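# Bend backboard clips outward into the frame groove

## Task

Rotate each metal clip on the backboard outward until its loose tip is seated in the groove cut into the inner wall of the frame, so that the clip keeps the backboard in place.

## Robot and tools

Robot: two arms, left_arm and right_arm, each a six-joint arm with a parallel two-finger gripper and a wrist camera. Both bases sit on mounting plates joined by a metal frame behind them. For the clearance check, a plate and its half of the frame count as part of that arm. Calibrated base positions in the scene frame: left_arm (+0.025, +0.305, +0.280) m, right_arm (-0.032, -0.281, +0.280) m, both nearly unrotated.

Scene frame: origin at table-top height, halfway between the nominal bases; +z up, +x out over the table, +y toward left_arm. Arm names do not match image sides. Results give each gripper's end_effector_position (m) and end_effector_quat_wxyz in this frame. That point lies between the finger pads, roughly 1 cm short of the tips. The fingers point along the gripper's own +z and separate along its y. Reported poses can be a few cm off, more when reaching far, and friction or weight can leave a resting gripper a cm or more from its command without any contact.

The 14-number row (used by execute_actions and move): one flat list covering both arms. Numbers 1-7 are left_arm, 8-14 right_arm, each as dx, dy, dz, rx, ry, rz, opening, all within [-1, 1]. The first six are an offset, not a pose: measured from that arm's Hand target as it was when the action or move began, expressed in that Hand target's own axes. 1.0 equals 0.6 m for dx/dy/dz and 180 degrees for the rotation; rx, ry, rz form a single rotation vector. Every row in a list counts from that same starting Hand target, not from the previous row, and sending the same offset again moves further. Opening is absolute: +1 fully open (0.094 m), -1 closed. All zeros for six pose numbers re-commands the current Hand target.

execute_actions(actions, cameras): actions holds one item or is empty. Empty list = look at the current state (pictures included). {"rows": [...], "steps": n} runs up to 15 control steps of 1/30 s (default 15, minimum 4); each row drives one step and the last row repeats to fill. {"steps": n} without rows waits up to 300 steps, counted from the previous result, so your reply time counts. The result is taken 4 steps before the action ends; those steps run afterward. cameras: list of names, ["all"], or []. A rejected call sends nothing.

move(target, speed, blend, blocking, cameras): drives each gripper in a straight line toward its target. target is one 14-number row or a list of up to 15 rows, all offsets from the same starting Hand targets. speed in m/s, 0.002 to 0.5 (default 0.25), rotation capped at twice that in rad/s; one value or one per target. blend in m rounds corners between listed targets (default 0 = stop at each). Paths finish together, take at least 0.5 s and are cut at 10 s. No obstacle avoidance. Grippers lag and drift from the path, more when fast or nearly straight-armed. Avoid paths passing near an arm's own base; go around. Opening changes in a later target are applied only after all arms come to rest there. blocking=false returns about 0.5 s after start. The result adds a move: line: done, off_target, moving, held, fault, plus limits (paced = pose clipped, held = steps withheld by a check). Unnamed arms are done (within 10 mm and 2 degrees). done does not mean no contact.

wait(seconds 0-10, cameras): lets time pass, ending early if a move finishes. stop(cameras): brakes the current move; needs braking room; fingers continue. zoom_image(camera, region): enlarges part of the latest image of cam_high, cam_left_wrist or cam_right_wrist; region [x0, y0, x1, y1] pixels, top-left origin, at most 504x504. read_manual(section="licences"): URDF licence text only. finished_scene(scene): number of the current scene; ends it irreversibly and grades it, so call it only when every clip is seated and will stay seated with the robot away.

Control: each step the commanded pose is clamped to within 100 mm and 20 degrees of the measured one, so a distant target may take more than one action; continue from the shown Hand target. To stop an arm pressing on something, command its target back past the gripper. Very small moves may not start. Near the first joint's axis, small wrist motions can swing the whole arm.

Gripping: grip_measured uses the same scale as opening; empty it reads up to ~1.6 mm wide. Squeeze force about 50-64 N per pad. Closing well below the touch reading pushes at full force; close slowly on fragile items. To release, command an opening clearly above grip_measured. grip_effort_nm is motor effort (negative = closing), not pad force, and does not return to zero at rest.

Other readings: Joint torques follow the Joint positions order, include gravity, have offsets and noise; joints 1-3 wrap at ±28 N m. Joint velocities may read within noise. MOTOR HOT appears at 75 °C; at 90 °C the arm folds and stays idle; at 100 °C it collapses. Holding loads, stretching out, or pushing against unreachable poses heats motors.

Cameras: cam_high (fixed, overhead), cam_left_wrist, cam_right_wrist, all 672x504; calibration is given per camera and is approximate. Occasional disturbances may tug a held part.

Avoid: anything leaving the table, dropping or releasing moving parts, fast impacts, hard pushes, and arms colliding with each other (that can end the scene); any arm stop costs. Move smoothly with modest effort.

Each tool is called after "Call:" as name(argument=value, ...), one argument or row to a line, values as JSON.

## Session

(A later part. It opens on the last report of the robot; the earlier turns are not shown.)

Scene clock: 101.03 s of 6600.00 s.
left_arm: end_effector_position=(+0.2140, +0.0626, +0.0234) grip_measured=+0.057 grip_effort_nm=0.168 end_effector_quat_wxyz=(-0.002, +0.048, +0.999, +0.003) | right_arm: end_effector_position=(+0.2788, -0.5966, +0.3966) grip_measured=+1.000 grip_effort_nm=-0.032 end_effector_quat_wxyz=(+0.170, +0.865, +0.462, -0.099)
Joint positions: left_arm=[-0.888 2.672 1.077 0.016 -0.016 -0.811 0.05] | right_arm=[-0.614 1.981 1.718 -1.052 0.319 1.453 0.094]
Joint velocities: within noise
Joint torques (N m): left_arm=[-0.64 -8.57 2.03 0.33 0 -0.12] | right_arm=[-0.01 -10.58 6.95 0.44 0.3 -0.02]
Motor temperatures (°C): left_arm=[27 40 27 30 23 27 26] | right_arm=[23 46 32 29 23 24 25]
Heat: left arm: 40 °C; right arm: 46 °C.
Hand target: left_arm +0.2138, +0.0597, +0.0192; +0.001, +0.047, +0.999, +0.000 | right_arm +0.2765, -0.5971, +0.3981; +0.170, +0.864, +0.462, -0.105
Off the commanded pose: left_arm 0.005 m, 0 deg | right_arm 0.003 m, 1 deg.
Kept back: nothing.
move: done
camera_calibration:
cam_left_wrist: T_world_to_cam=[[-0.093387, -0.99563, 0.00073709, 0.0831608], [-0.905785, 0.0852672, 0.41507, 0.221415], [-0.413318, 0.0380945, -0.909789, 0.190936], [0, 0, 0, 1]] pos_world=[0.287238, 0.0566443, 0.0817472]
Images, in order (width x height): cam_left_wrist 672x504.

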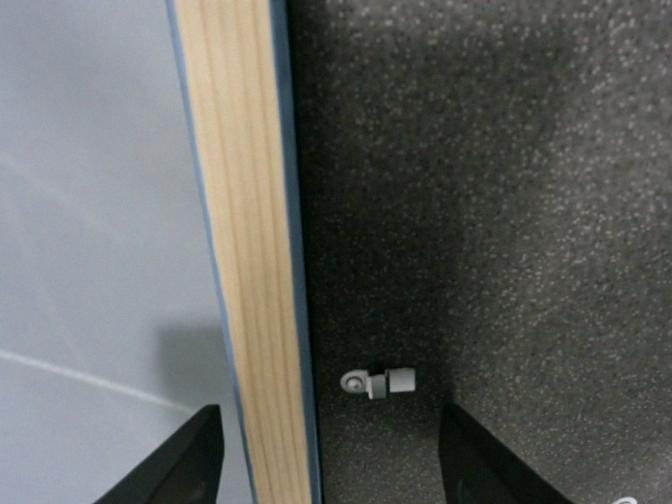

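Call:
move(
  target=[-0.009,0.0,0.000,-0.0,0,0,0.06, 0,0,0,0,0,0,1],
  speed=0.1,
  cameras=["cam_left_wrist"],
)

Scene clock: 101.97 s of 6600.00 s.
left_arm: end_effector_position=(+0.2186, +0.0568, +0.0237) grip_measured=+0.057 grip_effort_nm=0.164 end_effector_quat_wxyz=(+0.003, +0.048, +0.999, -0.002) | right_arm: end_effector_position=(+0.2788, -0.5966, +0.3966) grip_measured=+1.000 grip_effort_nm=-0.032 end_effector_quat_wxyz=(+0.170, +0.865, +0.462, -0.099)
Joint positions: left_arm=[-0.888 2.674 1.093 0.017 -0.016 -0.812 0.05] | right_arm=[-0.614 1.981 1.718 -1.052 0.319 1.453 0.094]
Joint velocities: within noise
Joint torques (N m): left_arm=[0.36 -8.58 2.21 0.22 0.01 -0.01] | right_arm=[-0.08 -10.52 7.06 0.43 0.3 -0.02]
Motor temperatures (°C): left_arm=[27 40 27 30 23 27 26] | right_arm=[23 46 32 29 23 24 25]
Heat: left arm: 40 °C; right arm: 46 °C.
Hand target: left_arm +0.2192, +0.0592, +0.0191; +0.001, +0.047, +0.999, +0.000 | right_arm +0.2765, -0.5971, +0.3981; +0.170, +0.864, +0.462, -0.105
Off the commanded pose: left_arm 0.005 m, 0 deg | right_arm 0.003 m, 1 deg.
Kept back: nothing.
move: done
camera_calibration:
cam_left_wrist: T_world_to_cam=[[-0.0928596, -0.995609, 0.011836, 0.0774036], [-0.90969, 0.0896665, 0.405493, 0.226738], [-0.404773, 0.0268868, -0.914022, 0.192202], [0, 0, 0, 1]] pos_world=[0.291247, 0.0515652, 0.0828205]
Images, in order (width x height): cam_left_wrist 672x504.

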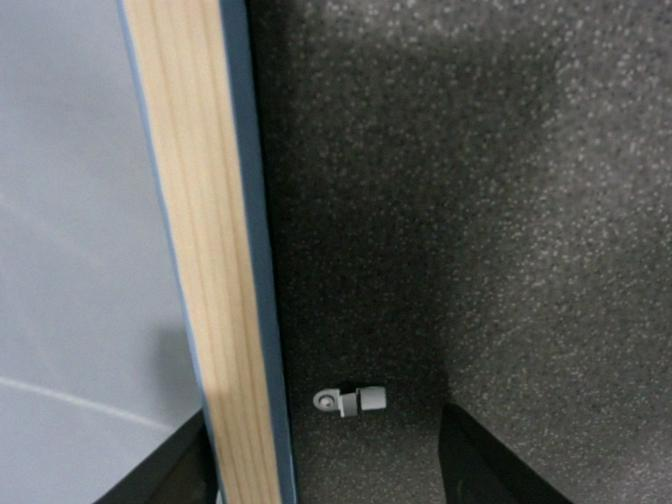

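Call:
execute_actions(
  actions=[
    {"rows":[[0,0,0,0,0,0,-0.1,0,0,0,0,0,0,1]],"steps":15},
  ],
  cameras=[],
)

Call:
execute_actions(
  actions=[
    {"rows":[[0,0,0,0,0,0,-0.2,0,0,0,0,0,0,1]],"steps":15},
  ],
  cameras=["cam_left_wrist"],
)

Call:
execute_actions(
  actions=[
    {"rows":[[0,0,0,0,0,0,-0.3,0,0,0,0,0,0,1]],"steps":15},
  ],
  cameras=["cam_left_wrist"],
)

Scene clock: 102.50 s of 6600.00 s.
left_arm: end_effector_position=(+0.2187, +0.0577, +0.0235) grip_measured=-0.097 grip_effort_nm=-0.125 end_effector_quat_wxyz=(+0.003, +0.047, +0.999, -0.001) | right_arm: end_effector_position=(+0.2788, -0.5966, +0.3966) grip_measured=+1.000 grip_effort_nm=-0.032 end_effector_quat_wxyz=(+0.170, +0.865, +0.462, -0.099)
Joint positions: left_arm=[-0.886 2.675 1.093 0.016 -0.016 -0.812 0.042] | right_arm=[-0.614 1.981 1.718 -1.052 0.319 1.453 0.094]
Joint velocities: within noise
Joint torques (N m): left_arm=[0.2 -8.64 2.18 0.23 0 -0.01] | right_arm=[-0.1 -10.48 6.91 0.44 0.3 0]
Motor temperatures (°C): left_arm=[27 40 27 30 23 27 26] | right_arm=[23 46 32 29 23 24 25]
Heat: left arm: 40 °C; right arm: 46 °C.
Hand target: left_arm +0.2191, +0.0592, +0.0192; +0.001, +0.047, +0.999, +0.000 | right_arm +0.2765, -0.5971, +0.3981; +0.170, +0.864, +0.462, -0.105
Steps of this call (1-5: nothing new was sent; 6-16: this action's first 11). Readings (end_effector_position of left_arm | right_arm):
6: (+0.2185, +0.0568, +0.0237) | (+0.2788, -0.5966, +0.3966)
7: (+0.2184, +0.0570, +0.0237) | (+0.2788, -0.5966, +0.3966)
9: (+0.2186, +0.0576, +0.0235) | (+0.2788, -0.5966, +0.3966)
13: (+0.2187, +0.0577, +0.0235) | (+0.2788, -0.5966, +0.3966)
16: the state above
No camera images: "cameras" was empty.

Scene clock: 103.00 s of 6600.00 s.
left_arm: end_effector_position=(+0.2185, +0.0587, +0.0231) grip_measured=-0.197 grip_effort_nm=-0.125 end_effector_quat_wxyz=(+0.002, +0.046, +0.999, +0.000) | right_arm: end_effector_position=(+0.2788, -0.5966, +0.3966) grip_measured=+1.000 grip_effort_nm=-0.037 end_effector_quat_wxyz=(+0.170, +0.865, +0.462, -0.099)
Joint positions: left_arm=[-0.885 2.676 1.093 0.014 -0.017 -0.812 0.038] | right_arm=[-0.614 1.981 1.718 -1.052 0.319 1.453 0.094]
Joint velocities: within noise
Joint torques (N m): left_arm=[0.08 -8.7 2.18 0.24 0.01 -0.01] | right_arm=[-0.1 -10.67 6.87 0.42 0.26 -0.05]
Motor temperatures (°C): left_arm=[27 40 27 30 23 27 26] | right_arm=[23 46 32 29 23 24 24]
Heat: left arm: 40 °C; right arm: 46 °C.
Hand target: left_arm +0.2191, +0.0592, +0.0191; +0.001, +0.047, +0.999, +0.000 | right_arm +0.2765, -0.5971, +0.3981; +0.170, +0.864, +0.462, -0.105
Off your previous action's commanded pose at its last step (step 4 of this call): left_arm 0.005 m, 0 deg | right_arm 0.003 m, 1 deg.
Steps of this call (1-4: your previous action's last 4; 5-15: this action's first 11). Readings (end_effector_position of left_arm | right_arm):
5: (+0.2186, +0.0579, +0.0235) | (+0.2788, -0.5966, +0.3966)
6: (+0.2185, +0.0585, +0.0232) | (+0.2788, -0.5966, +0.3966)
8: (+0.2185, +0.0587, +0.0231) | (+0.2788, -0.5966, +0.3966)
12: (+0.2185, +0.0587, +0.0231) | (+0.2788, -0.5966, +0.3966)
15: the state above
camera_calibration:
cam_left_wrist: T_world_to_cam=[[-0.089864, -0.995928, 0.0071397, 0.0788238], [-0.908965, 0.0849429, 0.408127, 0.226794], [-0.407072, 0.0301862, -0.912897, 0.191877], [0, 0, 0, 1]] pos_world=[0.291338, 0.0534463, 0.0820405]
Images, in order (width x height): cam_left_wrist 672x504.

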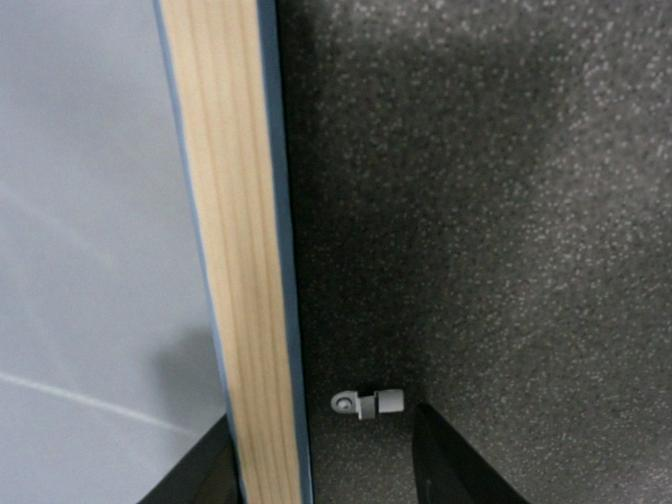

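Scene clock: 103.50 s of 6600.00 s.
left_arm: end_effector_position=(+0.2183, +0.0595, +0.0230) grip_measured=-0.297 grip_effort_nm=-0.129 end_effector_quat_wxyz=(+0.002, +0.046, +0.999, +0.001) | right_arm: end_effector_position=(+0.2788, -0.5966, +0.3966) grip_measured=+1.000 grip_effort_nm=-0.032 end_effector_quat_wxyz=(+0.170, +0.865, +0.462, -0.099)
Joint positions: left_arm=[-0.884 2.677 1.093 0.011 -0.018 -0.812 0.033] | right_arm=[-0.614 1.981 1.718 -1.052 0.319 1.453 0.094]
Joint velocities: within noise
Joint torques (N m): left_arm=[0.09 -8.76 2.18 0.26 0.02 -0.02] | right_arm=[-0.02 -10.66 7.05 0.43 0.3 -0.03]
Motor temperatures (°C): left_arm=[27 40 27 30 23 27 26] | right_arm=[23 46 32 29 23 24 24]
Heat: left arm: 40 °C; right arm: 46 °C.
Hand target: left_arm +0.2191, +0.0592, +0.0191; +0.000, +0.047, +0.999, +0.000 | right_arm +0.2765, -0.5971, +0.3981; +0.170, +0.864, +0.462, -0.105
Off your previous action's commanded pose at its last step (step 4 of this call): left_arm 0.004 m, 0 deg | right_arm 0.003 m, 1 deg.
Steps of this call (1-4: your previous action's last 4; 5-15: this action's first 11). Readings (end_effector_position of left_arm | right_arm):
5: (+0.2184, +0.0590, +0.0231) | (+0.2788, -0.5966, +0.3966)
6: (+0.2183, +0.0594, +0.0230) | (+0.2788, -0.5966, +0.3966)
8: (+0.2183, +0.0595, +0.0230) | (+0.2788, -0.5966, +0.3966)
12: (+0.2183, +0.0595, +0.0230) | (+0.2788, -0.5966, +0.3966)
15: the state above
camera_calibration:
cam_left_wrist: T_world_to_cam=[[-0.0895183, -0.995977, 0.00413122, 0.0796301], [-0.908589, 0.0833616, 0.409289, 0.22653], [-0.407986, 0.0328852, -0.912396, 0.191675], [0, 0, 0, 1]] pos_world=[0.291152, 0.0541225, 0.0818387]
Images, in order (width x height): cam_left_wrist 672x504.

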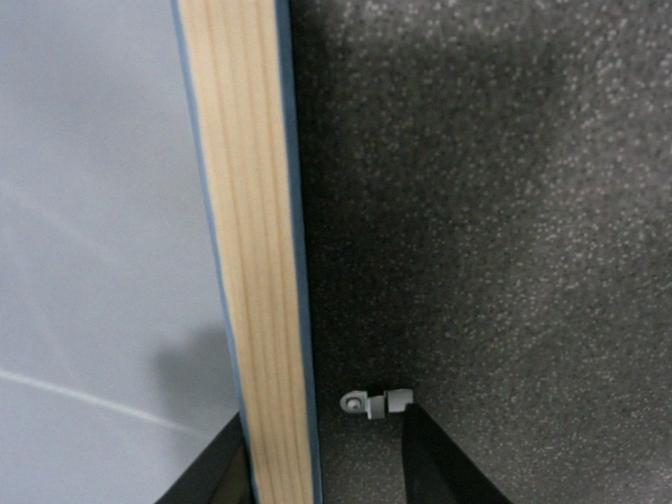

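Call:
execute_actions(
  actions=[
    {"rows":[[0,0,0,0,0,0,-0.4,0,0,0,0,0,0,1]],"steps":15},
  ],
  cameras=["cam_left_wrist"],
)

Call:
zoom_image(
  camera="cam_left_wrist",
  region=[240, 340, 500, 504],
)

Call:
execute_actions(
  actions=[
    {"rows":[[0,0,0,0,0,0,-0.48,0,0,0,0,0,0,1]],"steps":15},
  ],
  cameras=["cam_left_wrist"],
)

Call:
zoom_image(
  camera="cam_left_wrist",
  region=[240, 340, 500, 504],
)

Scene clock: 104.03 s of 6600.00 s.
left_arm: end_effector_position=(+0.2182, +0.0600, +0.0230) grip_measured=-0.396 grip_effort_nm=-0.168 end_effector_quat_wxyz=(+0.002, +0.046, +0.999, +0.002) | right_arm: end_effector_position=(+0.2788, -0.5966, +0.3966) grip_measured=+1.000 grip_effort_nm=-0.032 end_effector_quat_wxyz=(+0.170, +0.865, +0.462, -0.099)
Joint positions: left_arm=[-0.884 2.677 1.093 0.01 -0.019 -0.812 0.028] | right_arm=[-0.614 1.981 1.718 -1.052 0.319 1.453 0.094]
Joint velocities: within noise
Joint torques (N m): left_arm=[0.08 -8.76 2.18 0.27 0.03 -0.01] | right_arm=[0.06 -10.5 7.19 0.42 0.28 -0.01]
Motor temperatures (°C): left_arm=[27 40 27 30 23 27 26] | right_arm=[23 46 32 29 23 24 24]
Heat: left arm: 40 °C; right arm: 46 °C.
Hand target: left_arm +0.2191, +0.0591, +0.0192; +0.001, +0.047, +0.999, +0.000 | right_arm +0.2765, -0.5971, +0.3981; +0.170, +0.864, +0.462, -0.105
Off your previous action's commanded pose at its last step (step 4 of this call): left_arm 0.004 m, 0 deg | right_arm 0.003 m, 1 deg.
Steps of this call (1-4: your previous action's last 4; 5: nothing new was sent; 6-16: this action's first 11). Readings (end_effector_position of left_arm | right_arm):
6: (+0.2183, +0.0599, +0.0230) | (+0.2788, -0.5966, +0.3966)
7: (+0.2182, +0.0600, +0.0230) | (+0.2788, -0.5966, +0.3966)
9: (+0.2182, +0.0600, +0.0230) | (+0.2788, -0.5966, +0.3966)
13: (+0.2182, +0.0600, +0.0230) | (+0.2788, -0.5966, +0.3966)
16: the state above
camera_calibration:
cam_left_wrist: T_world_to_cam=[[-0.0895399, -0.995981, 0.00223605, 0.0800946], [-0.908569, 0.0826008, 0.409486, 0.226463], [-0.408025, 0.0346338, -0.912313, 0.191534], [0, 0, 0, 1]] pos_world=[0.29108, 0.0544331, 0.0818267]
Images, in order (width x height): cam_left_wrist 672x504.

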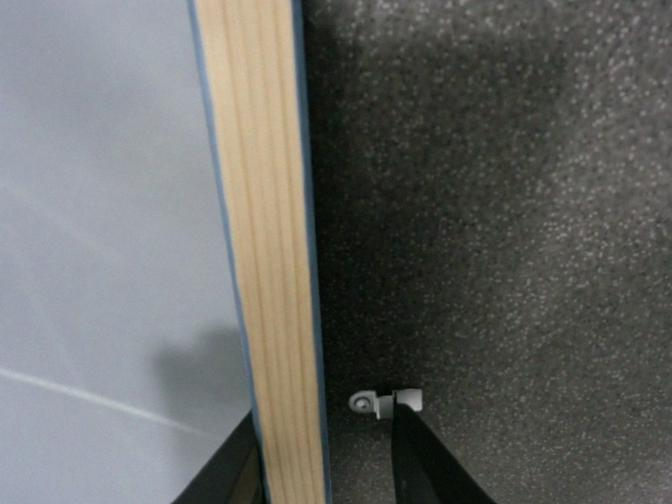

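Scaled by 1.938 from the camera's 672x504 image, which has a finer 960x720 frame.

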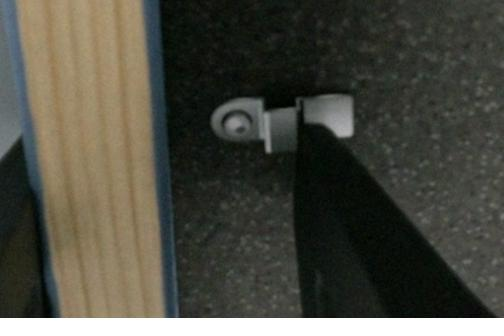

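Scene clock: 104.53 s of 6600.00 s.
left_arm: end_effector_position=(+0.2168, +0.0591, +0.0230) grip_measured=-0.479 grip_effort_nm=-0.901 end_effector_quat_wxyz=(-0.003, +0.049, +0.999, -0.001) | right_arm: end_effector_position=(+0.2788, -0.5966, +0.3966) grip_measured=+1.000 grip_effort_nm=-0.037 end_effector_quat_wxyz=(+0.170, +0.865, +0.462, -0.099)
Joint positions: left_arm=[-0.883 2.677 1.093 0.009 -0.008 -0.806 0.024] | right_arm=[-0.614 1.981 1.718 -1.052 0.319 1.453 0.094]
Joint velocities: within noise
Joint torques (N m): left_arm=[0.05 -8.77 2.17 0.27 -0.12 -0.08] | right_arm=[0.08 -10.5 6.9 0.39 0.32 -0.02]
Motor temperatures (°C): left_arm=[27 40 27 30 23 27 26] | right_arm=[23 46 32 29 23 24 24]
Heat: left arm: 40 °C; right arm: 46 °C.
Hand target: left_arm +0.2192, +0.0592, +0.0192; +0.001, +0.047, +0.999, +0.000 | right_arm +0.2765, -0.5971, +0.3981; +0.170, +0.864, +0.462, -0.105
Off your previous action's commanded pose at its last step (step 4 of this call): left_arm 0.004 m, 0 deg | right_arm 0.003 m, 1 deg.
Steps of this call (1-4: your previous action's last 4; 5-15: this action's first 11). Readings (end_effector_position of left_arm | right_arm):
5: (+0.2182, +0.0602, +0.0230) | (+0.2788, -0.5966, +0.3966)
6: (+0.2181, +0.0603, +0.0230) | (+0.2788, -0.5966, +0.3966)
8: (+0.2176, +0.0598, +0.0230) | (+0.2788, -0.5966, +0.3966)
12: (+0.2171, +0.0595, +0.0230) | (+0.2788, -0.5966, +0.3966)
15: the state above
camera_calibration:
cam_left_wrist: T_world_to_cam=[[-0.094796, -0.995456, 0.00903589, 0.0800428], [-0.904438, 0.0899139, 0.417021, 0.223738], [-0.415938, 0.0313595, -0.908852, 0.192809], [0, 0, 0, 1]] pos_world=[0.290142, 0.0535154, 0.0812076]
Images, in order (width x height): cam_left_wrist 672x504.

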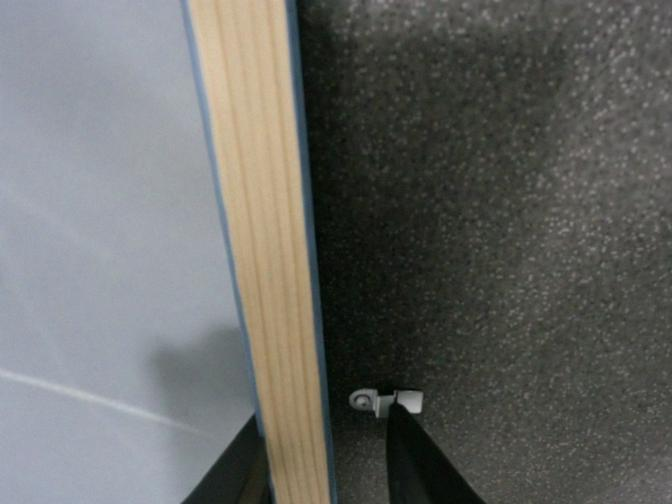

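Scaled by 1.938 from the camera's 672x504 image, which has a finer 960x720 frame.

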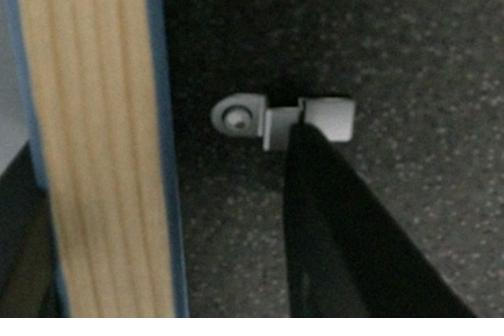

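Call:
execute_actions(
  actions=[
    {"rows":[[0,0,0,0,0,0,-0.2,0,0,0,0,0,0,1]],"steps":15},
  ],
  cameras=[],
)

Call:
move(
  target=[0.0,-0.002,0.008,-0.0,0,0,0.02, 0,0,0,0,0,0,1],
  speed=0.1,
  cameras=["cam_left_wrist"],
)

Scene clock: 105.23 s of 6600.00 s.
left_arm: end_effector_position=(+0.2171, +0.0581, +0.0231) grip_measured=-0.203 grip_effort_nm=0.168 end_effector_quat_wxyz=(-0.002, +0.050, +0.999, -0.003) | right_arm: end_effector_position=(+0.2788, -0.5966, +0.3966) grip_measured=+1.000 grip_effort_nm=-0.037 end_effector_quat_wxyz=(+0.170, +0.865, +0.462, -0.099)
Joint positions: left_arm=[-0.883 2.677 1.094 0.011 -0.006 -0.803 0.037] | right_arm=[-0.614 1.981 1.718 -1.052 0.319 1.453 0.094]
Joint velocities: within noise
Joint torques (N m): left_arm=[0.02 -8.79 2.11 0.27 -0.1 -0.08] | right_arm=[0.06 -10.58 7.01 0.44 0.3 -0.02]
Motor temperatures (°C): left_arm=[27 40 27 30 23 27 26] | right_arm=[23 46 32 29 23 24 24]
Heat: left arm: 40 °C; right arm: 46 °C.
Hand target: left_arm +0.2192, +0.0591, +0.0192; +0.001, +0.047, +0.999, +0.000 | right_arm +0.2765, -0.5971, +0.3981; +0.170, +0.864, +0.462, -0.105
Off your previous action's commanded pose at its last step (step 4 of this call): left_arm 0.005 m, 1 deg | right_arm 0.003 m, 1 deg.
Steps of this call (1-4: your previous action's last 4; 5-10: nothing new was sent; 11-21: this action's first 11). Readings (end_effector_position of left_arm | right_arm):
11: (+0.2170, +0.0583, +0.0231) | (+0.2788, -0.5966, +0.3966)
12: (+0.2171, +0.0581, +0.0231) | (+0.2788, -0.5966, +0.3966)
14: (+0.2171, +0.0581, +0.0231) | (+0.2788, -0.5966, +0.3966)
18: (+0.2171, +0.0581, +0.0231) | (+0.2788, -0.5966, +0.3966)
21: the state above
No camera images: "cameras" was empty.

Scene clock: 106.17 s of 6600.00 s.
left_arm: end_effector_position=(+0.2179, +0.0570, +0.0212) grip_measured=+0.017 grip_effort_nm=0.168 end_effector_quat_wxyz=(-0.002, +0.050, +0.999, -0.003) | right_arm: end_effector_position=(+0.2788, -0.5966, +0.3966) grip_measured=+1.000 grip_effort_nm=-0.037 end_effector_quat_wxyz=(+0.170, +0.865, +0.462, -0.099)
Joint positions: left_arm=[-0.883 2.685 1.102 0.011 -0.006 -0.803 0.048] | right_arm=[-0.614 1.981 1.718 -1.052 0.319 1.453 0.094]
Joint velocities: within noise
Joint torques (N m): left_arm=[-0.17 -7.9 2.45 0.31 -0.1 -0.11] | right_arm=[-0.18 -10.5 6.87 0.46 0.29 0.01]
Motor temperatures (°C): left_arm=[27 40 27 30 23 27 26] | right_arm=[23 46 32 29 23 24 24]
Heat: left arm: 40 °C; right arm: 46 °C.
Hand target: left_arm +0.2190, +0.0580, +0.0143; +0.001, +0.047, +0.999, +0.000 | right_arm +0.2765, -0.5971, +0.3981; +0.170, +0.864, +0.462, -0.105
Off your previous action's commanded pose at its last step (step 4 of this call): left_arm 0.005 m, 1 deg | right_arm 0.003 m, 1 deg.
Off the commanded pose: left_arm 0.007 m, 1 deg | right_arm 0.003 m, 1 deg.
Kept back: nothing.
move: done
camera_calibration:
cam_left_wrist: T_world_to_cam=[[-0.097031, -0.995195, 0.0131215, 0.0784848], [-0.904595, 0.0936805, 0.41585, 0.225576], [-0.415081, 0.0284807, -0.909339, 0.191731], [0, 0, 0, 1]] pos_world=[0.291254, 0.051515, 0.0795129]
Images, in order (width x height): cam_left_wrist 672x504.

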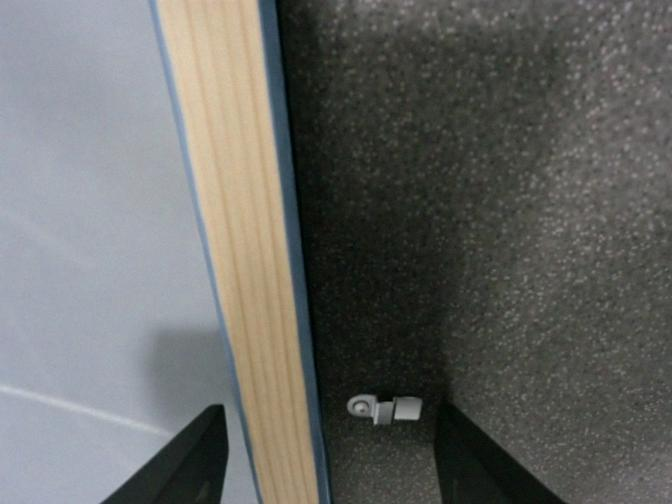

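Call:
move(
  target=[0.003,-0.002,0.004,-0.0,0,0,0.02, 0,0,0,0,0,0,1],
  speed=0.05,
  cameras=["cam_left_wrist"],
)

Call:
zoom_image(
  camera="cam_left_wrist",
  region=[240, 340, 500, 504],
)

Scene clock: 107.10 s of 6600.00 s.
left_arm: end_effector_position=(+0.2178, +0.0572, +0.0210) grip_measured=+0.017 grip_effort_nm=0.168 end_effector_quat_wxyz=(-0.003, +0.049, +0.999, -0.003) | right_arm: end_effector_position=(+0.2788, -0.5966, +0.3966) grip_measured=+1.000 grip_effort_nm=-0.037 end_effector_quat_wxyz=(+0.170, +0.865, +0.462, -0.099)
Joint positions: left_arm=[-0.883 2.685 1.102 0.011 -0.006 -0.806 0.048] | right_arm=[-0.614 1.981 1.718 -1.052 0.319 1.453 0.094]
Joint velocities: within noise
Joint torques (N m): left_arm=[-0.68 -7.19 2.65 0.36 -0.1 -0.14] | right_arm=[-0.01 -10.63 6.95 0.43 0.26 -0.02]
Motor temperatures (°C): left_arm=[27 39 27 30 23 27 26] | right_arm=[23 46 32 29 23 24 24]
Heat: left arm: 39 °C; right arm: 46 °C.
Hand target: left_arm +0.2171, +0.0570, +0.0119; +0.001, +0.046, +0.999, +0.000 | right_arm +0.2765, -0.5971, +0.3981; +0.170, +0.864, +0.462, -0.105
Off the commanded pose: left_arm 0.009 m, 1 deg | right_arm 0.003 m, 1 deg.
Kept back: nothing.
move: done
camera_calibration:
cam_left_wrist: T_world_to_cam=[[-0.0943773, -0.995457, 0.0125582, 0.0781423], [-0.904639, 0.0910194, 0.416346, 0.225636], [-0.415598, 0.027933, -0.90912, 0.191585], [0, 0, 0, 1]] pos_world=[0.291116, 0.0518986, 0.0792494]
Images, in order (width x height): cam_left_wrist 672x504.

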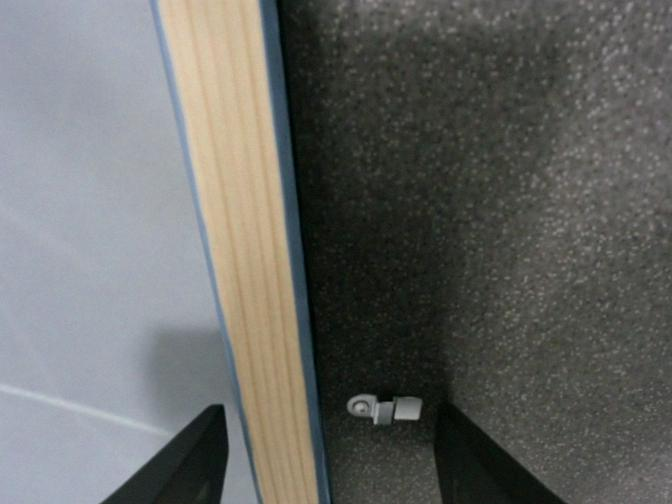

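Scaled by 1.938 from the camera's 672x504 image, which has a finer 960x720 frame.

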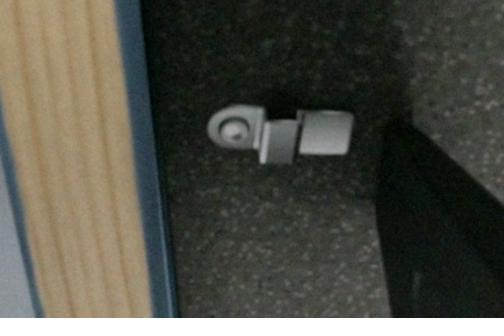

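Call:
execute_actions(
  actions=[
    {"rows":[[0,0,-0.003,0,0,0,-0.2,0,0,0,0,0,0,1]],"steps":15},
  ],
  cameras=[],
)

Call:
execute_actions(
  actions=[
    {"rows":[[0,0,0,0,0,0,-0.34,0,0,0,0,0,0,1]],"steps":15},
  ],
  cameras=["cam_left_wrist"],
)

Call:
zoom_image(
  camera="cam_left_wrist",
  region=[240, 340, 500, 504],
)

Call:
execute_actions(
  actions=[
    {"rows":[[0,0,0,0,0,0,-0.4,0,0,0,0,0,0,1]],"steps":15},
  ],
  cameras=["cam_left_wrist"],
)

Call:
zoom_image(
  camera="cam_left_wrist",
  region=[240, 340, 500, 504],
)

Scene clock: 107.83 s of 6600.00 s.
left_arm: end_effector_position=(+0.2187, +0.0544, +0.0212) grip_measured=-0.197 grip_effort_nm=-0.120 end_effector_quat_wxyz=(-0.001, +0.049, +0.999, -0.006) | right_arm: end_effector_position=(+0.2788, -0.5966, +0.3966) grip_measured=+1.000 grip_effort_nm=-0.032 end_effector_quat_wxyz=(+0.170, +0.865, +0.462, -0.099)
Joint positions: left_arm=[-0.885 2.686 1.107 0.014 -0.004 -0.808 0.038] | right_arm=[-0.614 1.981 1.718 -1.052 0.319 1.453 0.094]
Joint velocities: within noise
Joint torques (N m): left_arm=[-0.55 -7.84 2.11 0.32 -0.12 -0.12] | right_arm=[0.09 -10.37 7.05 0.48 0.27 -0.02]
Motor temperatures (°C): left_arm=[27 39 27 30 23 27 26] | right_arm=[23 46 32 29 23 24 24]
Heat: left arm: 39 °C; right arm: 46 °C.
Hand target: left_arm +0.2172, +0.0569, +0.0137; +0.001, +0.046, +0.999, +0.000 | right_arm +0.2765, -0.5971, +0.3981; +0.170, +0.864, +0.462, -0.105
Steps of this call (1-11: nothing new was sent; 12-22: this action's first 11). Readings (end_effector_position of left_arm | right_arm):
12: (+0.2179, +0.0564, +0.0211) | (+0.2788, -0.5966, +0.3966)
13: (+0.2184, +0.0551, +0.0212) | (+0.2788, -0.5966, +0.3966)
15: (+0.2186, +0.0545, +0.0212) | (+0.2788, -0.5966, +0.3966)
19: (+0.2187, +0.0544, +0.0212) | (+0.2788, -0.5966, +0.3966)
22: the state above
No camera images: "cameras" was empty.

Scene clock: 108.33 s of 6600.00 s.
left_arm: end_effector_position=(+0.2187, +0.0550, +0.0211) grip_measured=-0.340 grip_effort_nm=-0.252 end_effector_quat_wxyz=(-0.001, +0.047, +0.999, -0.005) | right_arm: end_effector_position=(+0.2788, -0.5966, +0.3966) grip_measured=+1.000 grip_effort_nm=-0.027 end_effector_quat_wxyz=(+0.170, +0.865, +0.462, -0.099)
Joint positions: left_arm=[-0.885 2.686 1.107 0.012 -0.005 -0.811 0.031] | right_arm=[-0.614 1.981 1.718 -1.052 0.319 1.453 0.094]
Joint velocities: left_arm=[0.002 -0.002 0.002 -0.095 0.022 0.007 -0.004] | right_arm=[within noise]
Joint torques (N m): left_arm=[-0.59 -7.84 2.11 0.33 -0.11 -0.09] | right_arm=[-0.02 -10.63 6.94 0.47 0.35 -0.01]
Motor temperatures (°C): left_arm=[27 39 27 30 23 27 26] | right_arm=[23 46 32 29 23 24 24]
Heat: left arm: 39 °C; right arm: 46 °C.
Hand target: left_arm +0.2171, +0.0569, +0.0137; +0.001, +0.047, +0.999, +0.000 | right_arm +0.2765, -0.5971, +0.3981; +0.170, +0.864, +0.462, -0.105
Off your previous action's commanded pose at its last step (step 4 of this call): left_arm 0.008 m, 1 deg | right_arm 0.003 m, 1 deg.
Steps of this call (1-4: your previous action's last 4; 5-15: this action's first 11). Readings (end_effector_position of left_arm | right_arm):
5: (+0.2186, +0.0546, +0.0211) | (+0.2788, -0.5966, +0.3966)
6: (+0.2185, +0.0549, +0.0211) | (+0.2788, -0.5966, +0.3966)
8: (+0.2187, +0.0550, +0.0211) | (+0.2788, -0.5966, +0.3966)
12: (+0.2187, +0.0550, +0.0211) | (+0.2788, -0.5966, +0.3966)
15: the state above
camera_calibration:
cam_left_wrist: T_world_to_cam=[[-0.0905461, -0.995743, 0.0172147, 0.0750756], [-0.905976, 0.0895364, 0.413751, 0.227017], [-0.413531, 0.0218675, -0.910227, 0.192053], [0, 0, 0, 1]] pos_world=[0.29189, 0.05023, 0.0795907]
Images, in order (width x height): cam_left_wrist 672x504.

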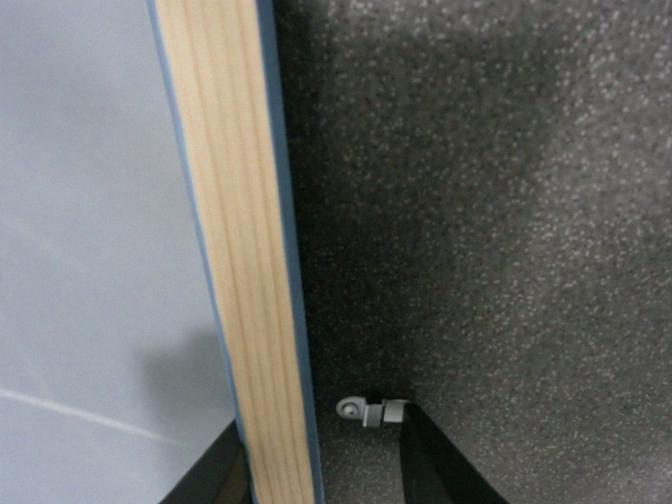

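Scaled by 1.938 from the camera's 672x504 image, which has a finer 960x720 frame.

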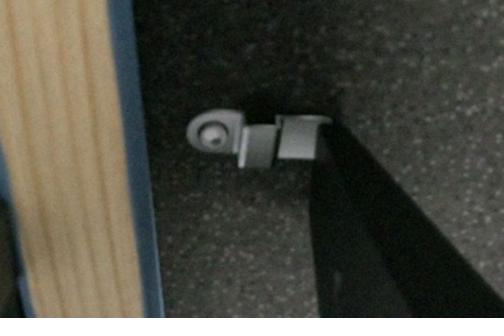

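Scene clock: 108.83 s of 6600.00 s.
left_arm: end_effector_position=(+0.2187, +0.0550, +0.0211) grip_measured=-0.357 grip_effort_nm=-0.969 end_effector_quat_wxyz=(-0.001, +0.047, +0.999, -0.005) | right_arm: end_effector_position=(+0.2788, -0.5966, +0.3966) grip_measured=+1.000 grip_effort_nm=-0.037 end_effector_quat_wxyz=(+0.170, +0.865, +0.462, -0.099)
Joint positions: left_arm=[-0.885 2.686 1.107 0.012 -0.005 -0.811 0.03] | right_arm=[-0.614 1.981 1.718 -1.052 0.319 1.453 0.094]
Joint velocities: within noise
Joint torques (N m): left_arm=[-0.57 -7.84 2.13 0.33 -0.11 -0.09] | right_arm=[-0.1 -10.61 7.08 0.44 0.3 -0.05]
Motor temperatures (°C): left_arm=[27 39 27 30 23 27 26] | right_arm=[23 46 32 29 23 24 24]
Heat: left arm: 39 °C; right arm: 46 °C.
Hand target: left_arm +0.2172, +0.0569, +0.0137; +0.001, +0.047, +0.999, +0.000 | right_arm +0.2765, -0.5971, +0.3981; +0.170, +0.864, +0.462, -0.105
Off your previous action's commanded pose at its last step (step 4 of this call): left_arm 0.008 m, 1 deg | right_arm 0.003 m, 1 deg.
Steps of this call (1-4: your previous action's last 4; 5-15: this action's first 11). Readings (end_effector_position of left_arm | right_arm):
5: (+0.2187, +0.0550, +0.0211) | (+0.2788, -0.5966, +0.3966)
6: (+0.2187, +0.0550, +0.0211) | (+0.2788, -0.5966, +0.3966)
8: (+0.2187, +0.0550, +0.0211) | (+0.2788, -0.5966, +0.3966)
12: (+0.2187, +0.0550, +0.0211) | (+0.2788, -0.5966, +0.3966)
15: the state above
camera_calibration:
cam_left_wrist: T_world_to_cam=[[-0.0905461, -0.995743, 0.0172147, 0.0750756], [-0.905976, 0.0895364, 0.413751, 0.227017], [-0.413531, 0.0218675, -0.910227, 0.192053], [0, 0, 0, 1]] pos_world=[0.29189, 0.05023, 0.0795907]
Images, in order (width x height): cam_left_wrist 672x504.

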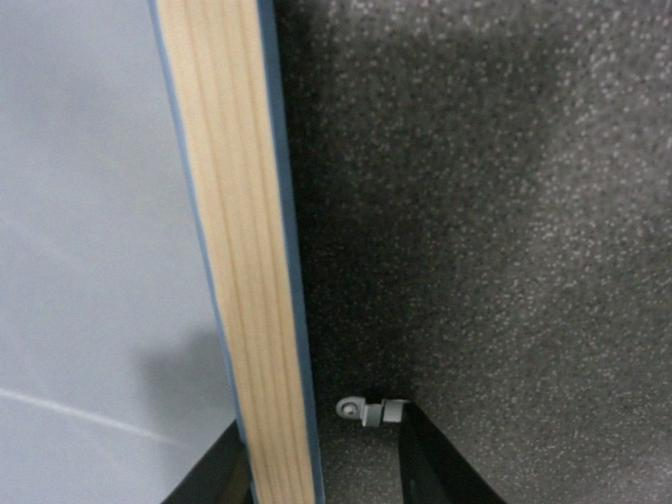

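Scaled by 1.938 from the camera's 672x504 image, which has a finer 960x720 frame.

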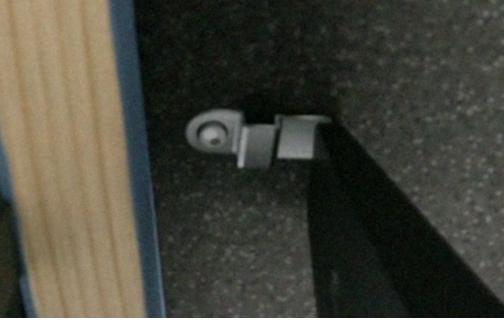

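Call:
move(
  target=[0.007,0.0,-0.006,-0.0,0,0,-0.2, 0,0,0,0,0,0,1],
  speed=0.1,
  cameras=["cam_left_wrist"],
)

Call:
zoom_image(
  camera="cam_left_wrist",
  region=[240, 340, 500, 504],
)

Scene clock: 109.83 s of 6600.00 s.
left_arm: end_effector_position=(+0.2184, +0.0546, +0.0212) grip_measured=-0.203 grip_effort_nm=0.183 end_effector_quat_wxyz=(+0.001, +0.046, +0.999, -0.003) | right_arm: end_effector_position=(+0.2788, -0.5966, +0.3966) grip_measured=+1.000 grip_effort_nm=-0.037 end_effector_quat_wxyz=(+0.170, +0.865, +0.462, -0.099)
Joint positions: left_arm=[-0.89 2.686 1.107 0.013 -0.011 -0.817 0.037] | right_arm=[-0.614 1.981 1.718 -1.052 0.319 1.453 0.094]
Joint velocities: within noise
Joint torques (N m): left_arm=[-0.99 -9.2 0.69 0.36 -0.05 -0.13] | right_arm=[0.02 -10.59 6.97 0.45 0.28 -0.02]
Motor temperatures (°C): left_arm=[27 39 27 30 23 27 26] | right_arm=[23 46 32 29 23 24 24]
Heat: left arm: 39 °C; right arm: 46 °C.
Hand target: left_arm +0.2129, +0.0574, +0.0173; +0.001, +0.047, +0.999, +0.000 | right_arm +0.2765, -0.5971, +0.3981; +0.170, +0.864, +0.462, -0.105
Off your previous action's commanded pose at its last step (step 4 of this call): left_arm 0.008 m, 1 deg | right_arm 0.003 m, 1 deg.
Off the commanded pose: left_arm 0.007 m, 0 deg | right_arm 0.003 m, 1 deg.
Kept back: nothing.
move: done
camera_calibration:
cam_left_wrist: T_world_to_cam=[[-0.0890591, -0.995933, 0.0136195, 0.0744683], [-0.908066, 0.0868049, 0.409734, 0.227488], [-0.40925, 0.0241232, -0.912103, 0.190943], [0, 0, 0, 1]] pos_world=[0.29135, 0.0498122, 0.0799365]
Images, in order (width x height): cam_left_wrist 672x504.

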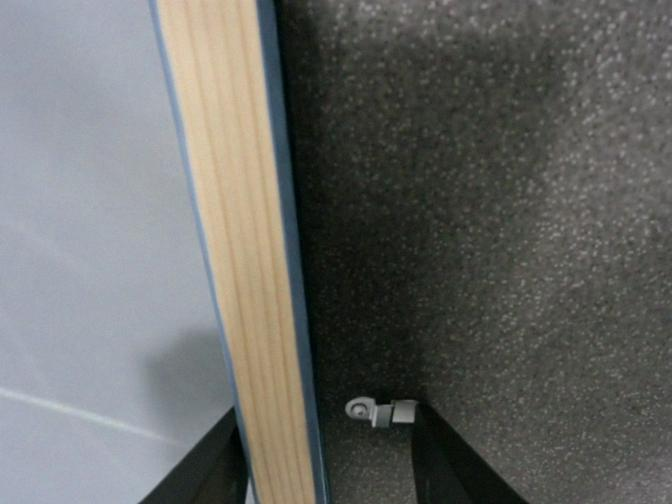

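Scaled by 1.938 from the camera's 672x504 image, which has a finer 960x720 frame.

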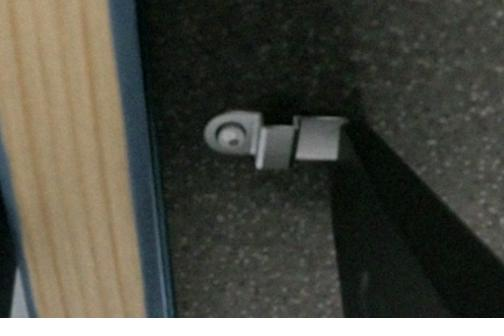

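Call:
move(
  target=[0.005,0.0,-0.004,-0.0,0,0,-0.2, 0,0,0,0,0,0,1],
  speed=0.1,
  cameras=["cam_left_wrist"],
)

Call:
zoom_image(
  camera="cam_left_wrist",
  region=[240, 340, 500, 504],
)

Scene clock: 110.77 s of 6600.00 s.
left_arm: end_effector_position=(+0.2177, +0.0550, +0.0211) grip_measured=-0.203 grip_effort_nm=0.173 end_effector_quat_wxyz=(+0.006, +0.044, +0.999, -0.003) | right_arm: end_effector_position=(+0.2788, -0.5966, +0.3966) grip_measured=+1.000 grip_effort_nm=-0.042 end_effector_quat_wxyz=(+0.170, +0.865, +0.462, -0.099)
Joint positions: left_arm=[-0.895 2.684 1.096 0.028 -0.019 -0.827 0.037] | right_arm=[-0.614 1.981 1.718 -1.052 0.319 1.453 0.094]
Joint velocities: within noise
Joint torques (N m): left_arm=[-1.16 -9.98 0.4 0.27 0.03 -0.09] | right_arm=[-0.02 -10.65 6.89 0.4 0.3 -0.02]
Motor temperatures (°C): left_arm=[27 39 27 30 23 27 26] | right_arm=[23 46 32 29 23 24 24]
Heat: left arm: 39 °C; right arm: 46 °C.
Hand target: left_arm +0.2100, +0.0575, +0.0198; +0.001, +0.046, +0.999, +0.000 | right_arm +0.2765, -0.5971, +0.3981; +0.170, +0.864, +0.462, -0.105
Off the commanded pose: left_arm 0.008 m, 1 deg | right_arm 0.003 m, 1 deg.
Kept back: nothing.
move: done
camera_calibration:
cam_left_wrist: T_world_to_cam=[[-0.0852323, -0.996272, 0.0133204, 0.073954], [-0.912452, 0.0834174, 0.40059, 0.228209], [-0.400208, 0.021989, -0.916161, 0.188793], [0, 0, 0, 1]] pos_world=[0.290089, 0.0504904, 0.0805618]
Images, in order (width x height): cam_left_wrist 672x504.

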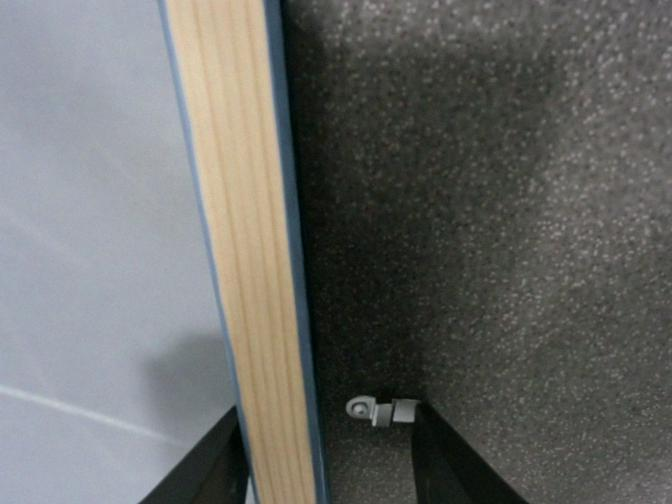

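Scaled by 1.938 from the camera's 672x504 image, which has a finer 960x720 frame.

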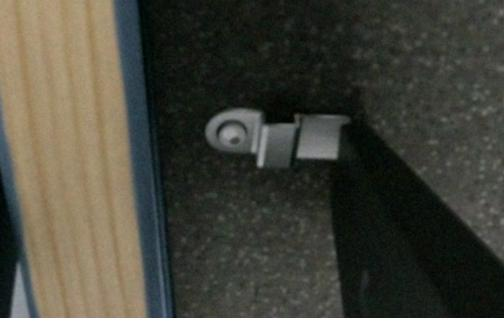

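Call:
execute_actions(
  actions=[],
  cameras=["cam_left_wrist"],
)

Call:
zoom_image(
  camera="cam_left_wrist",
  region=[200, 340, 440, 504],
)

Scene clock: 111.83 s of 6600.00 s.
left_arm: end_effector_position=(+0.2177, +0.0551, +0.0210) grip_measured=-0.203 grip_effort_nm=0.173 end_effector_quat_wxyz=(+0.006, +0.044, +0.999, -0.003) | right_arm: end_effector_position=(+0.2788, -0.5966, +0.3966) grip_measured=+1.000 grip_effort_nm=-0.037 end_effector_quat_wxyz=(+0.170, +0.865, +0.462, -0.099)
Joint positions: left_arm=[-0.895 2.684 1.096 0.028 -0.019 -0.827 0.037] | right_arm=[-0.614 1.981 1.718 -1.052 0.319 1.453 0.094]
Joint velocities: within noise
Joint torques (N m): left_arm=[-1.13 -9.94 0.43 0.25 0.04 -0.11] | right_arm=[-0.01 -10.5 6.95 0.43 0.28 -0.02]
Motor temperatures (°C): left_arm=[27 39 27 30 23 27 26] | right_arm=[23 46 32 29 23 24 24]
Heat: left arm: 39 °C; right arm: 46 °C.
Hand target: left_arm +0.2100, +0.0576, +0.0198; +0.001, +0.046, +0.999, +0.000 | right_arm +0.2765, -0.5971, +0.3981; +0.170, +0.864, +0.462, -0.105
Off the commanded pose: left_arm 0.008 m, 1 deg | right_arm 0.003 m, 1 deg.
Steps of this call (1-32: nothing new was sent). Readings (end_effector_position of left_arm | right_arm):
1: (+0.2177, +0.0550, +0.0211) | (+0.2788, -0.5966, +0.3966)
2: (+0.2177, +0.0550, +0.0211) | (+0.2788, -0.5966, +0.3966)
4: (+0.2177, +0.0550, +0.0211) | (+0.2788, -0.5966, +0.3966)
8: (+0.2177, +0.0550, +0.0211) | (+0.2788, -0.5966, +0.3966)
32: the state above
camera_calibration:
cam_left_wrist: T_world_to_cam=[[-0.0844712, -0.99634, 0.0130726, 0.0739125], [-0.912635, 0.0826273, 0.400338, 0.228293], [-0.399953, 0.0218865, -0.916274, 0.188722], [0, 0, 0, 1]] pos_world=[0.290071, 0.0506483, 0.0805611]
Images, in order (width x height): cam_left_wrist 672x504.

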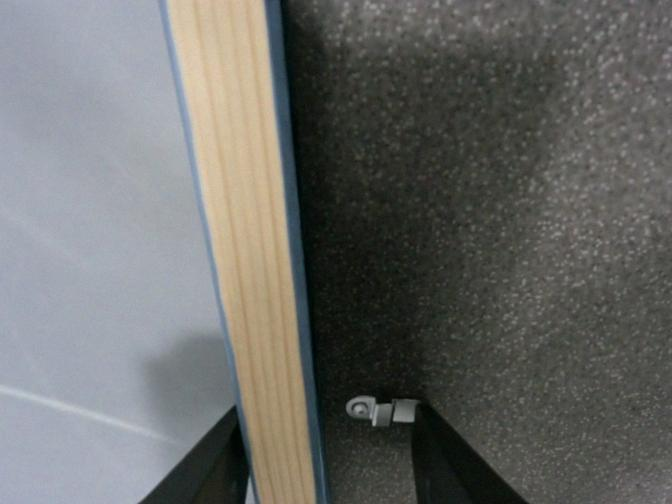

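Scaled by 2.100 from the camera's 672x504 image, which has a finer 960x720 frame.

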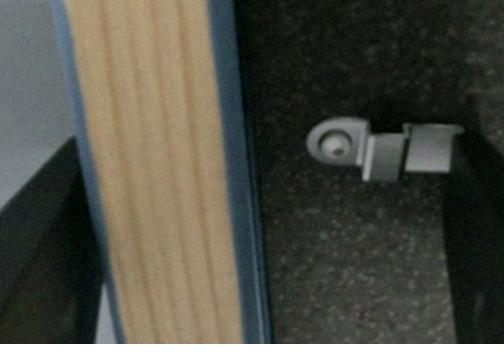

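Call:
move(
  target=[0.0, 0, -0.012, 0, 0, 0, -0.2, 0,0,0,0,0,0,1],
  speed=0.04,
)

Call:
zoom_image(
  camera="cam_left_wrist",
  region=[200, 340, 440, 504],
)

Scene clock: 112.77 s of 6600.00 s.
left_arm: end_effector_position=(+0.2136, +0.0572, +0.0216) grip_measured=-0.203 grip_effort_nm=0.159 end_effector_quat_wxyz=(+0.005, +0.047, +0.999, -0.001) | right_arm: end_effector_position=(+0.2788, -0.5966, +0.3966) grip_measured=+1.000 grip_effort_nm=-0.032 end_effector_quat_wxyz=(+0.170, +0.865, +0.462, -0.099)
Joint positions: left_arm=[-0.901 2.68 1.081 0.033 -0.019 -0.827 0.037] | right_arm=[-0.614 1.981 1.718 -1.052 0.319 1.453 0.094]
Joint velocities: within noise
Joint torques (N m): left_arm=[-0.72 -11.95 0.4 0.09 0.03 -0.11] | right_arm=[-0.1 -10.52 6.8 0.43 0.31 -0.03]
Motor temperatures (°C): left_arm=[27 39 27 30 23 27 26] | right_arm=[23 46 32 29 23 24 24]
Heat: left arm: 39 °C; right arm: 46 °C.
Hand target: left_arm +0.2099, +0.0576, +0.0269; +0.001, +0.047, +0.999, +0.000 | right_arm +0.2765, -0.5971, +0.3981; +0.170, +0.864, +0.462, -0.105
Off the commanded pose: left_arm 0.006 m, 0 deg | right_arm 0.003 m, 1 deg.
Kept back: nothing.
move: done
camera_calibration:
cam_left_wrist: T_world_to_cam=[[-0.0905844, -0.995841, 0.00972182, 0.0770285], [-0.910804, 0.0867894, 0.403613, 0.223447], [-0.402779, 0.0277064, -0.914878, 0.187777], [0, 0, 0, 1]] pos_world=[0.286127, 0.0521127, 0.0808574]
cam_right_wrist: T_world_to_cam=[[-0.835207, 0.510457, -0.204605, 0.619567], [0.498544, 0.859845, 0.110096, 0.367302], [0.232128, -0.0100522, -0.972633, 0.400534], [0, 0, 0, 1]] pos_world=[0.241375, -0.628058, 0.475901]

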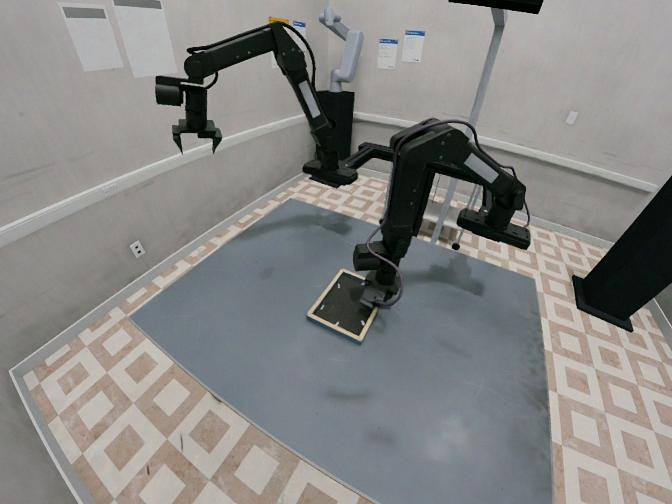

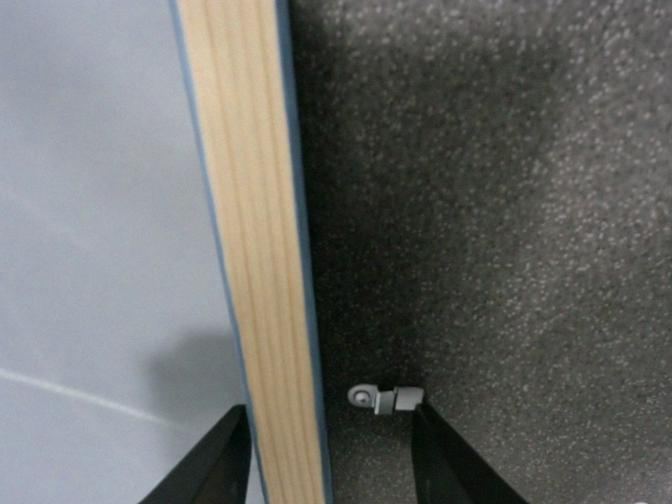

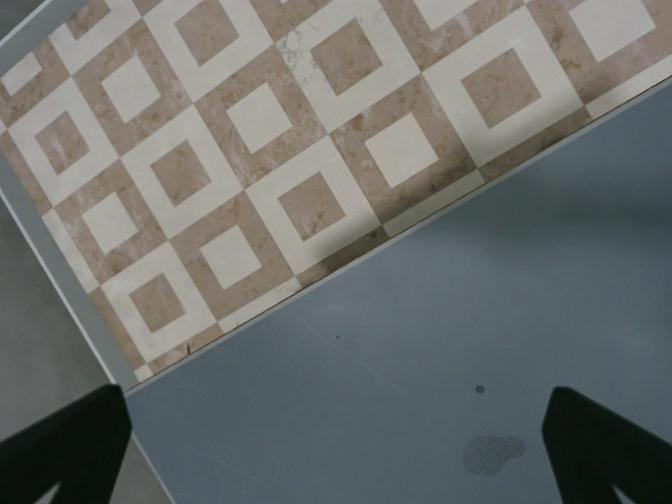

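Scaled by 2.100 from the camera's 672x504 image, which has a finer 960x720 frame.

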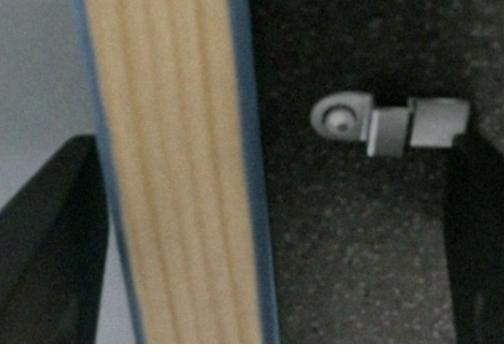

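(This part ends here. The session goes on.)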